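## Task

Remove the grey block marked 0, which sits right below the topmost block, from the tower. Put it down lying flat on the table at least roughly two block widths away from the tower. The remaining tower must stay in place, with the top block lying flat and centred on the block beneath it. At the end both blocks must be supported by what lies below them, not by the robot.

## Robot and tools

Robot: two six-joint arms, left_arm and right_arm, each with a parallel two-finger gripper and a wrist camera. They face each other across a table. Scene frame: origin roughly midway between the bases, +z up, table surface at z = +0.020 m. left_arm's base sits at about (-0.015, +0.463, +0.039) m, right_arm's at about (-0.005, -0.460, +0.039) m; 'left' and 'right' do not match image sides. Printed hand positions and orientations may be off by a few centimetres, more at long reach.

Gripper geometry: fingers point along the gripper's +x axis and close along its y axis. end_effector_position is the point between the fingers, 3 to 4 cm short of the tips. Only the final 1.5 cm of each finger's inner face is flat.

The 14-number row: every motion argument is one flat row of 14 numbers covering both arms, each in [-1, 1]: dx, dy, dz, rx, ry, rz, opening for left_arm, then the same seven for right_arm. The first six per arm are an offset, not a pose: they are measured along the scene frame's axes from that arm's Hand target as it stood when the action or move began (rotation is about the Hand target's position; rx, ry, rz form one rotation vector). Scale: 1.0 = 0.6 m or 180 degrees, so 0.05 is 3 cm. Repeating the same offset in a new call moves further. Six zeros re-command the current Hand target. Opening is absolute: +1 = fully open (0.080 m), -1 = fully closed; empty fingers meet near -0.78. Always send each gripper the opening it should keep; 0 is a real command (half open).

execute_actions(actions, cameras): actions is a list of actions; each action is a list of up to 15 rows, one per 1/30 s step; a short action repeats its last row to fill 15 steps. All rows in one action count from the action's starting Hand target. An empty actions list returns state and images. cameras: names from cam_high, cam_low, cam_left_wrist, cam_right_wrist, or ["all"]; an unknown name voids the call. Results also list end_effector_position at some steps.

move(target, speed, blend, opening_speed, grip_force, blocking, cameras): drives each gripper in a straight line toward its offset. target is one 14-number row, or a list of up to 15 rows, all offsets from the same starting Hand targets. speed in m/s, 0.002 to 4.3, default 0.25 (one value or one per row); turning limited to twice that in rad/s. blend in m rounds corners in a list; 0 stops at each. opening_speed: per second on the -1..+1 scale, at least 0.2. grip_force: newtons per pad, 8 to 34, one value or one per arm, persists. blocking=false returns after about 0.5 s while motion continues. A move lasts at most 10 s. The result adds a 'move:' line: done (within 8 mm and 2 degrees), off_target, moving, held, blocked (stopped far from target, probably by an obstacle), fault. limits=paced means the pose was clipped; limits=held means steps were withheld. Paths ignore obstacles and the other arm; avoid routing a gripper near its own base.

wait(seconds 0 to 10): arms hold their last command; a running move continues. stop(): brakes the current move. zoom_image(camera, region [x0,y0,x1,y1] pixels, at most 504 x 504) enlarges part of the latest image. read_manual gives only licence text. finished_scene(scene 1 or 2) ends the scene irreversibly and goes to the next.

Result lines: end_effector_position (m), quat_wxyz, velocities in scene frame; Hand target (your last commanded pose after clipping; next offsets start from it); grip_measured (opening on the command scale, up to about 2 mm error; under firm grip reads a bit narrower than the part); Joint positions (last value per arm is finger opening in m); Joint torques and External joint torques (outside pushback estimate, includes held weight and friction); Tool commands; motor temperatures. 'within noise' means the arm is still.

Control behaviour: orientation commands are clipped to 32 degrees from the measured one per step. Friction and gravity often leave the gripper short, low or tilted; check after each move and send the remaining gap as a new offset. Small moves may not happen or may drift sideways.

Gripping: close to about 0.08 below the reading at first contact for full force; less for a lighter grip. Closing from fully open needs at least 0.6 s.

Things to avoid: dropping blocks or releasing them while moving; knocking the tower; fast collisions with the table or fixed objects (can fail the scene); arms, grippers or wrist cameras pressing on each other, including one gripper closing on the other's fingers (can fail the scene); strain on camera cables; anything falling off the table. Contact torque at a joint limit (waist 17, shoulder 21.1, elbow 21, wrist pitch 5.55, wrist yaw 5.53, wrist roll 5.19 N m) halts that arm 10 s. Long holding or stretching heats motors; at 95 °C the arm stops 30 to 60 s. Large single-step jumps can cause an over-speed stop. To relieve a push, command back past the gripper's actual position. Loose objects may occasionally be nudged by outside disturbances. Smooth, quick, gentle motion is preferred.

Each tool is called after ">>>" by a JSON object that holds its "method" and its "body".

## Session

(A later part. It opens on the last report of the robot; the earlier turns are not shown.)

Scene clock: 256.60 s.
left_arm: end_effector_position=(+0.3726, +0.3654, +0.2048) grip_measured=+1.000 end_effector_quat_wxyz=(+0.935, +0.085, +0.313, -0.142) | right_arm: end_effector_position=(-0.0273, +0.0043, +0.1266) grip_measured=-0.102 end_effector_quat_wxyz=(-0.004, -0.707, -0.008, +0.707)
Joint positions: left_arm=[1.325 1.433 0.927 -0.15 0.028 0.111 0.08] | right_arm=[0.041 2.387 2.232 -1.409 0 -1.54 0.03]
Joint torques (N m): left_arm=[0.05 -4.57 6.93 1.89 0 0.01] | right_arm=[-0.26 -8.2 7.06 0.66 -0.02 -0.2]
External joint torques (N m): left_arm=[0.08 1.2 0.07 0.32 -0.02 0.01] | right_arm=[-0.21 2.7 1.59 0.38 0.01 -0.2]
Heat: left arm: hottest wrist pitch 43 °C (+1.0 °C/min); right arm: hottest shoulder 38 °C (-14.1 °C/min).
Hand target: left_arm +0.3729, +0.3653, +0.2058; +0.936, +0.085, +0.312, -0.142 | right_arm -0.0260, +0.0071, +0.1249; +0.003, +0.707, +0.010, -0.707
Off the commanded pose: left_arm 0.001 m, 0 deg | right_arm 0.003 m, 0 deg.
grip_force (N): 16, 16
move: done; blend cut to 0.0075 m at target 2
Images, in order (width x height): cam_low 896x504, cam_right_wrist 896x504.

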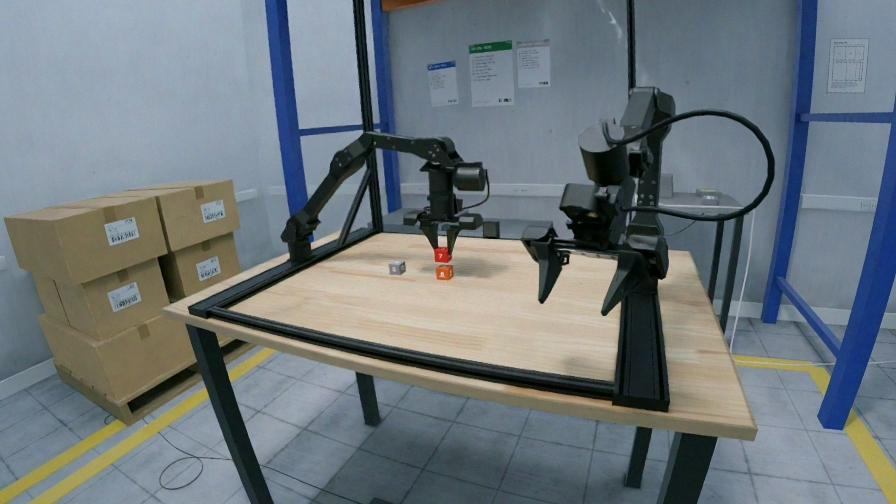

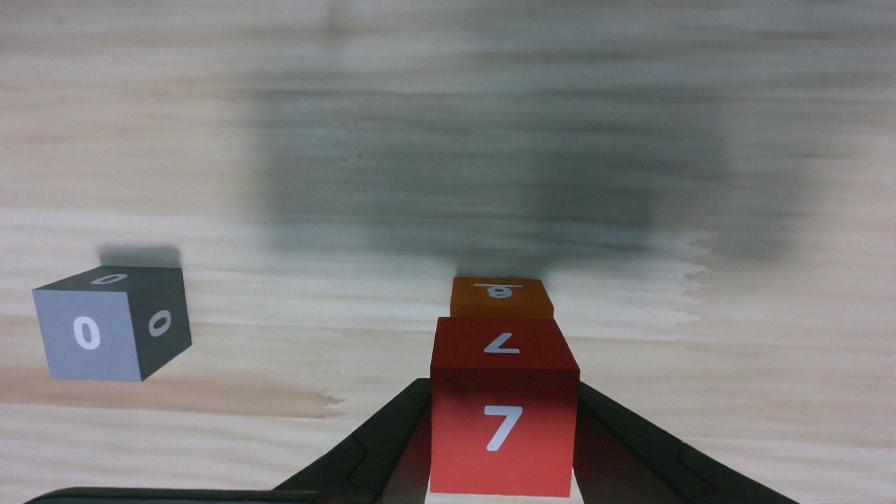

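>>> {"method": "zoom_image", "body": {"camera": "cam_right_wrist", "region": [420, 265, 600, 385]}}

>>> {"method": "zoom_image", "body": {"camera": "cam_low", "region": [425, 240, 465, 285]}}

Scaled by 2.800.

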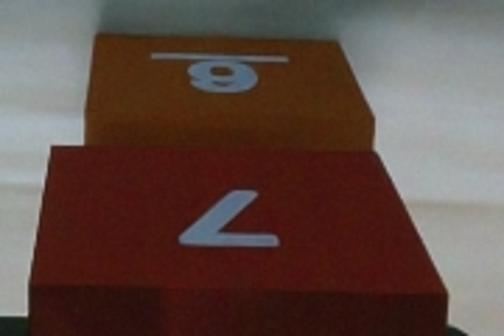

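Scaled by 11.200.

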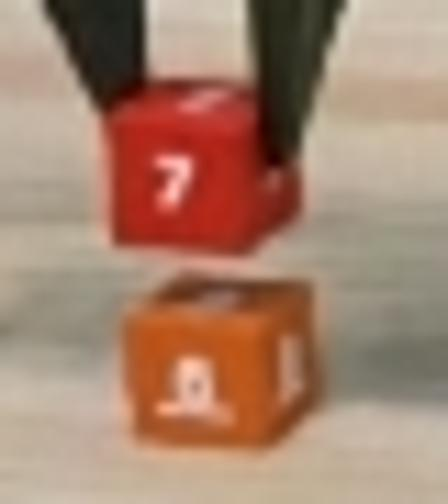

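>>> {"method": "move", "body": {"target": [0,0,0,0,0,0,1, 0.0013,0.0055,-0.0167,0,0,0,-0.35], "speed": 0.05, "cameras": ["cam_low","cam_right_wrist"]}}

>>> {"method": "zoom_image", "body": {"camera": "cam_low", "region": [425, 240, 465, 285]}}

>>> {"method": "zoom_image", "body": {"camera": "cam_right_wrist", "region": [420, 265, 600, 385]}}

Scene clock: 294.63 s.
left_arm: end_effector_position=(+0.3726, +0.3654, +0.2048) grip_measured=+1.000 end_effector_quat_wxyz=(+0.935, +0.085, +0.313, -0.142) | right_arm: end_effector_position=(-0.0267, +0.0100, +0.1205) grip_measured=-0.102 end_effector_quat_wxyz=(+0.001, -0.707, -0.013, +0.707)
Joint positions: left_arm=[1.325 1.433 0.927 -0.15 0.028 0.111 0.08] | right_arm=[0.039 2.401 2.232 -1.382 0 -1.542 0.03]
Joint torques (N m): left_arm=[0.06 -4.63 7.02 1.88 0.01 0] | right_arm=[-0.34 -8.33 5.77 0.68 -0.06 -0.16]
External joint torques (N m): left_arm=[0.06 1.1 0.2 0.32 0 0] | right_arm=[-0.27 2.83 0.2 0.37 -0.03 -0.16]
Heat: left arm: hottest wrist pitch 44 °C (+1.0 °C/min); right arm: hottest shoulder 40 °C (+0.0 °C/min).
Hand target: left_arm +0.3729, +0.3653, +0.2058; +0.936, +0.085, +0.312, -0.142 | right_arm -0.0252, +0.0104, +0.1149; +0.003, +0.707, +0.010, -0.707
Off the commanded pose: left_arm 0.001 m, 0 deg | right_arm 0.006 m, 1 deg.
grip_force (N): 16, 16
move: done
Images, in order (width x height): cam_low 896x504, cam_right_wrist 896x504.

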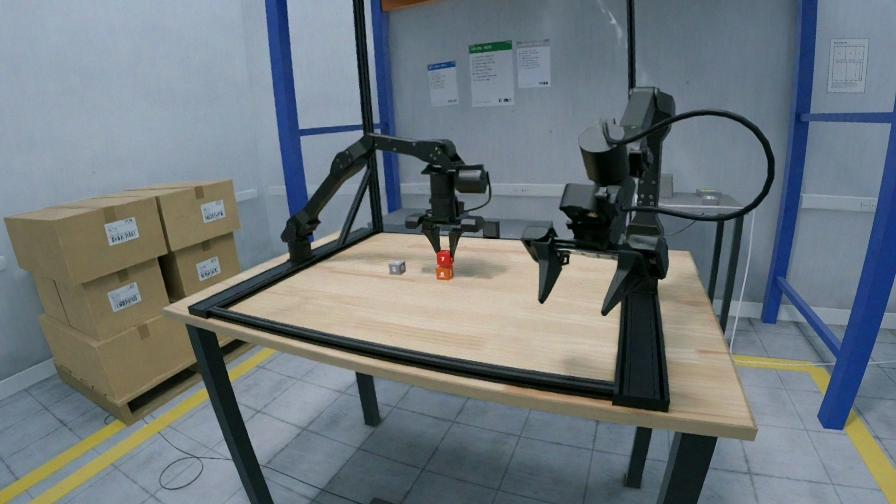

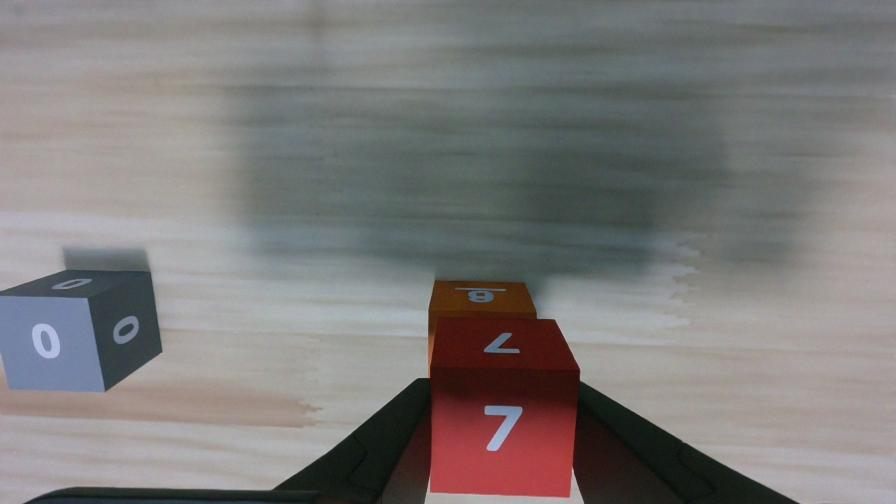

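Scaled by 11.200.

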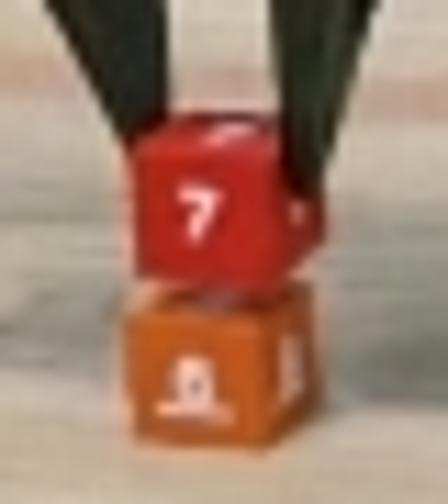

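Scaled by 2.800.

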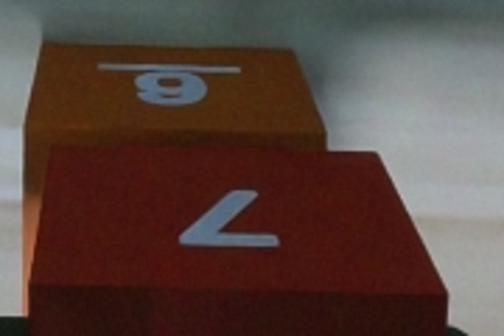

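>>> {"method": "move", "body": {"target": [0,0,0,0,0,0,1, 0,-0.008,-0.0113,-0.0074,0,0,-0.35], "speed": 0.05, "cameras": ["cam_low","cam_right_wrist"]}}

>>> {"method": "zoom_image", "body": {"camera": "cam_low", "region": [425, 240, 465, 285]}}

>>> {"method": "zoom_image", "body": {"camera": "cam_right_wrist", "region": [420, 265, 600, 385]}}

Scene clock: 344.20 s.
left_arm: end_effector_position=(+0.3726, +0.3654, +0.2048) grip_measured=+1.000 end_effector_quat_wxyz=(+0.935, +0.085, +0.313, -0.142) | right_arm: end_effector_position=(-0.0266, +0.0067, +0.1153) grip_measured=-0.102 end_effector_quat_wxyz=(-0.005, -0.707, -0.007, +0.707)
Joint positions: left_arm=[1.325 1.433 0.927 -0.15 0.028 0.111 0.08] | right_arm=[0.039 2.401 2.212 -1.379 0 -1.542 0.03]
Joint torques (N m): left_arm=[0.08 -4.68 7.03 1.87 -0.02 -0.01] | right_arm=[-0.19 -8.22 5.01 0.66 -0.08 -0.17]
External joint torques (N m): left_arm=[0.04 1.06 0.21 0.31 -0.02 -0.01] | right_arm=[-0.18 2.84 -0.48 0.4 -0.04 -0.17]
Motor temperatures (°C): left_arm=[27 40 41 44 30 33] | right_arm=[28 48 34 30 34 31]
Heat: left arm: hottest wrist pitch 44 °C (+0.0 °C/min); right arm: hottest shoulder 48 °C (+8.1 °C/min).
Hand target: left_arm +0.3729, +0.3653, +0.2058; +0.936, +0.085, +0.312, -0.142 | right_arm -0.0252, +0.0056, +0.1082; +0.011, +0.707, +0.002, -0.707
Off the commanded pose: left_arm 0.001 m, 0 deg | right_arm 0.007 m, 1 deg.
grip_force (N): 16, 16
move: done
Images, in order (width x height): cam_low 896x504, cam_right_wrist 896x504.

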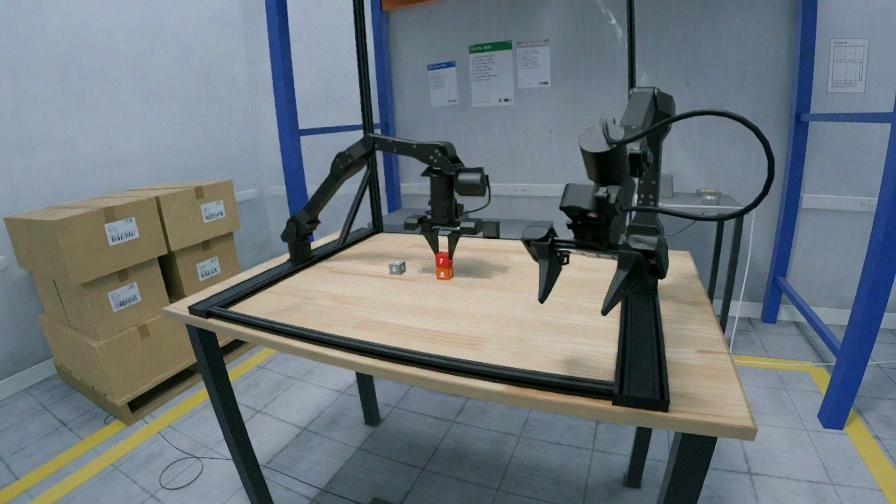

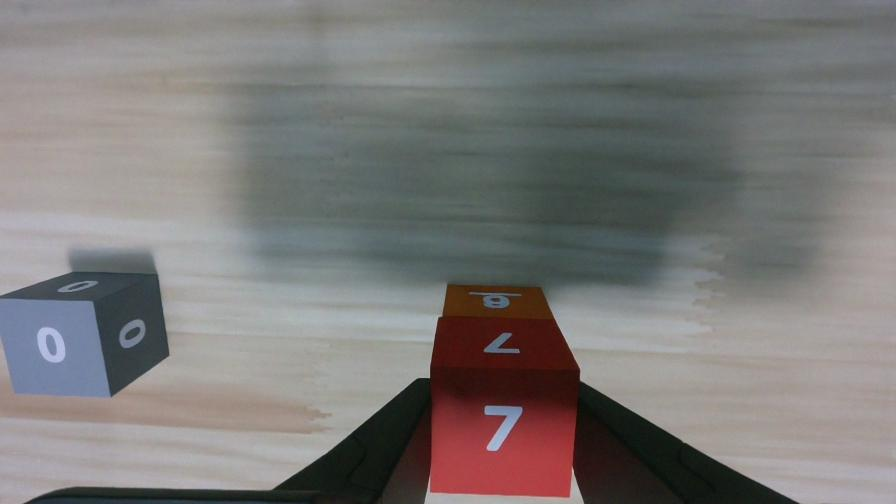

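Scaled by 11.200.

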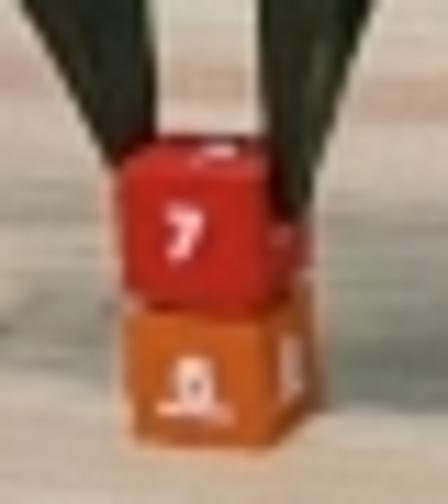

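Scaled by 2.800.

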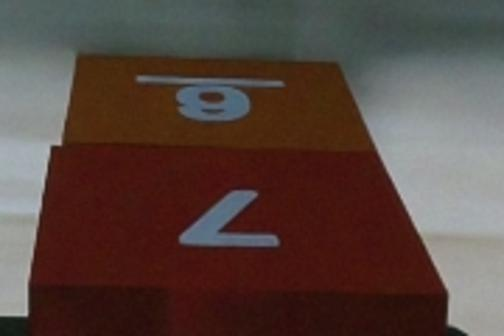

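>>> {"method": "move", "body": {"target": [0,0,0,0,0,0,1, 0.0015,0,-0.0078,0,0,0,-0.35], "speed": 0.04, "cameras": ["cam_low","cam_right_wrist"]}}

>>> {"method": "zoom_image", "body": {"camera": "cam_low", "region": [425, 240, 465, 285]}}

>>> {"method": "zoom_image", "body": {"camera": "cam_right_wrist", "region": [420, 265, 600, 385]}}

Scene clock: 354.73 s.
left_arm: end_effector_position=(+0.3726, +0.3654, +0.2048) grip_measured=+1.000 end_effector_quat_wxyz=(+0.935, +0.085, +0.313, -0.142) | right_arm: end_effector_position=(-0.0259, +0.0072, +0.1109) grip_measured=-0.102 end_effector_quat_wxyz=(-0.005, -0.707, -0.008, +0.707)
Joint positions: left_arm=[1.325 1.433 0.927 -0.15 0.028 0.111 0.08] | right_arm=[0.037 2.401 2.194 -1.36 0 -1.543 0.03]
Joint torques (N m): left_arm=[0.16 -4.59 6.98 1.87 0.01 -0.01] | right_arm=[-0.24 -8.41 4.72 0.65 -0.05 -0.15]
External joint torques (N m): left_arm=[0.16 1.15 0.17 0.3 -0.01 -0.01] | right_arm=[-0.21 2.59 -0.77 0.37 -0.01 -0.15]
Heat: left arm: hottest wrist pitch 45 °C (+1.0 °C/min); right arm: hottest shoulder 48 °C (+8.0 °C/min).
Hand target: left_arm +0.3729, +0.3653, +0.2058; +0.936, +0.085, +0.312, -0.142 | right_arm -0.0244, +0.0056, +0.1035; +0.011, +0.707, +0.002, -0.707
Off the commanded pose: left_arm 0.001 m, 0 deg | right_arm 0.008 m, 1 deg.
grip_force (N): 16, 16
move: done
Images, in order (width x height): cam_low 896x504, cam_right_wrist 896x504.

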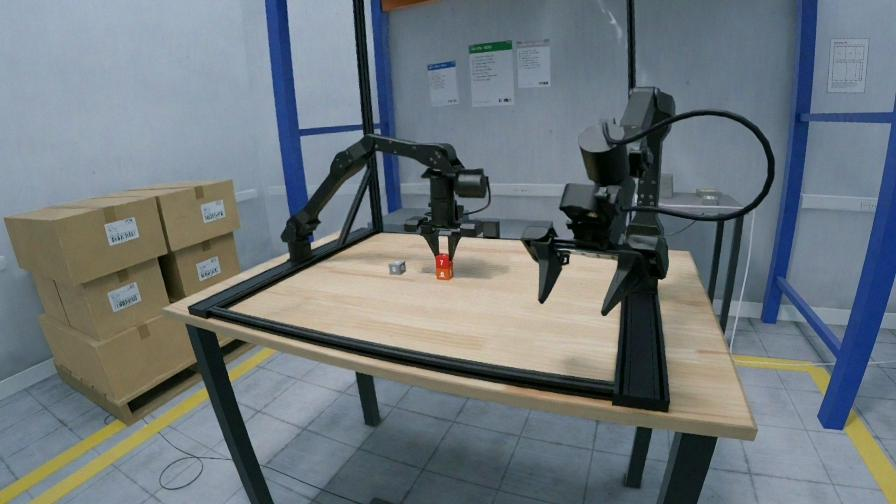

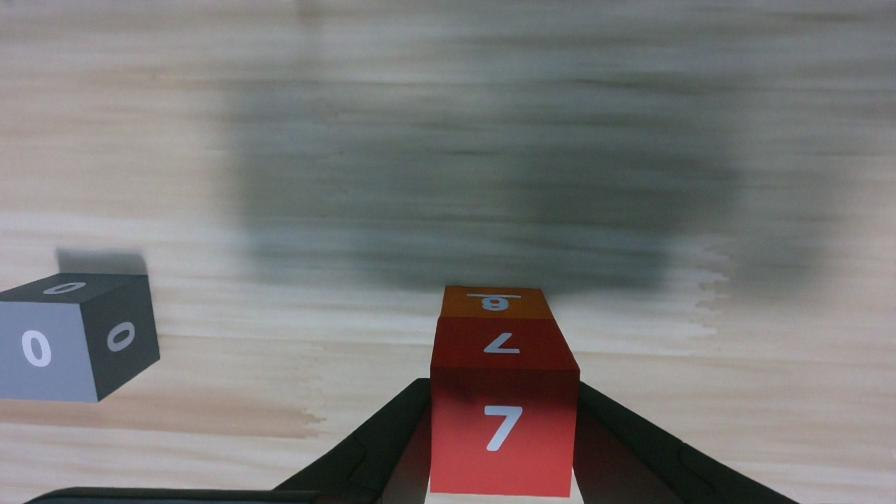

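Scaled by 11.200.

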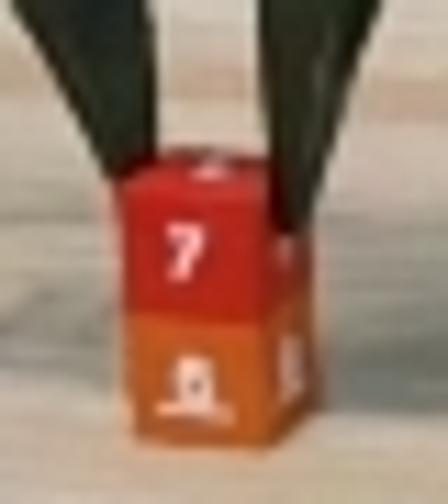

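Scaled by 2.800.

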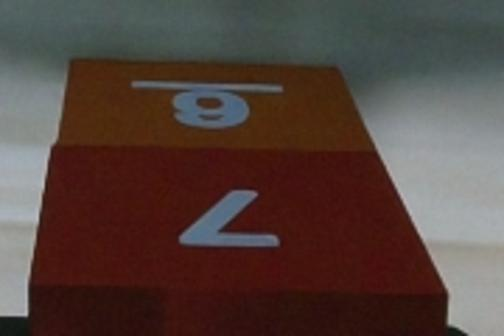

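>>> {"method": "move", "body": {"target": [[0,0,0,0,0,0,1, 0,0,0,0,0,0,1],[0,0,0,0,0,0,1, 0,0.003,0.065,0,0,0,1]], "speed": [0.05,0.12], "opening_speed": 1.4, "cameras": ["cam_low","cam_right_wrist","cam_high"]}}

>>> {"method": "zoom_image", "body": {"camera": "cam_low", "region": [380, 235, 470, 290]}}

Scene clock: 369.93 s.
left_arm: end_effector_position=(+0.3726, +0.3654, +0.2048) grip_measured=+1.000 end_effector_quat_wxyz=(+0.935, +0.085, +0.313, -0.142) | right_arm: end_effector_position=(-0.0256, +0.0057, +0.1419) grip_measured=+0.997 end_effector_quat_wxyz=(-0.005, -0.707, -0.007, +0.707)
Joint positions: left_arm=[1.325 1.433 0.927 -0.15 0.028 0.111 0.08] | right_arm=[0.037 2.414 2.34 -1.495 0 -1.544 0.08]
Joint torques (N m): left_arm=[0.09 -4.68 6.99 1.89 0 -0.01] | right_arm=[-0.31 -8.93 6.93 0.27 -0.06 -0.2]
External joint torques (N m): left_arm=[0.08 1.05 0.17 0.32 -0.01 -0.01] | right_arm=[-0.27 2.09 1.51 -0.01 -0.03 -0.2]
Heat: left arm: hottest wrist pitch 45 °C (+1.0 °C/min); right arm: hottest shoulder 49 °C (+4.0 °C/min).
Hand target: left_arm +0.3729, +0.3653, +0.2058; +0.936, +0.085, +0.312, -0.142 | right_arm -0.0243, +0.0074, +0.1425; +0.011, +0.707, +0.002, -0.707
Off the commanded pose: left_arm 0.001 m, 0 deg | right_arm 0.002 m, 1 deg.
joint sent to its limit (right arm) — joint 3 (elbow), upper limit, where the elbow is as straight as it goes. The joint targets still meet the commanded pose.
grip_force (N): 16, 16
move: done
Images, in order (width x height): cam_high 896x504, cam_low 896x504, cam_right_wrist 896x504.

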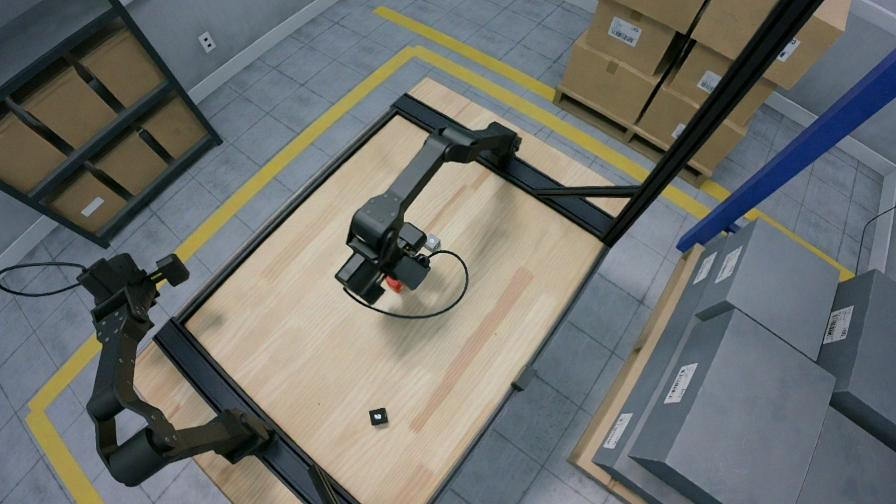

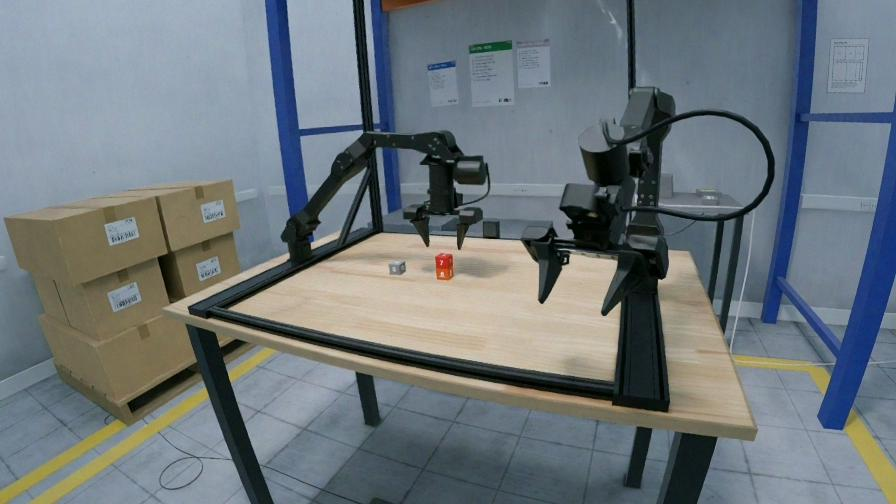

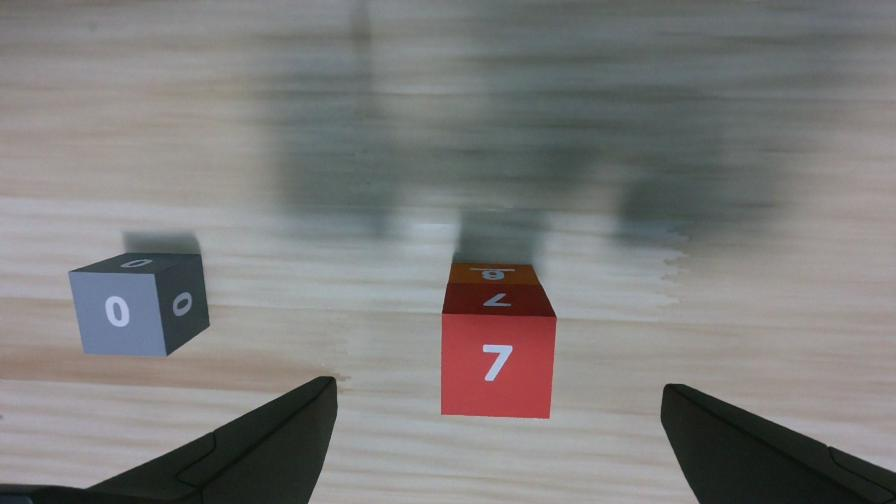

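Scaled by 5.600.

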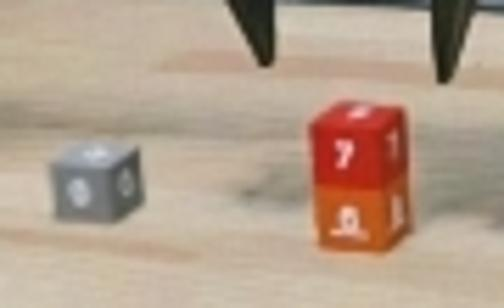

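>>> {"method": "finished_scene", "body": {"scene": 1}}

The scene is finished: the task was done.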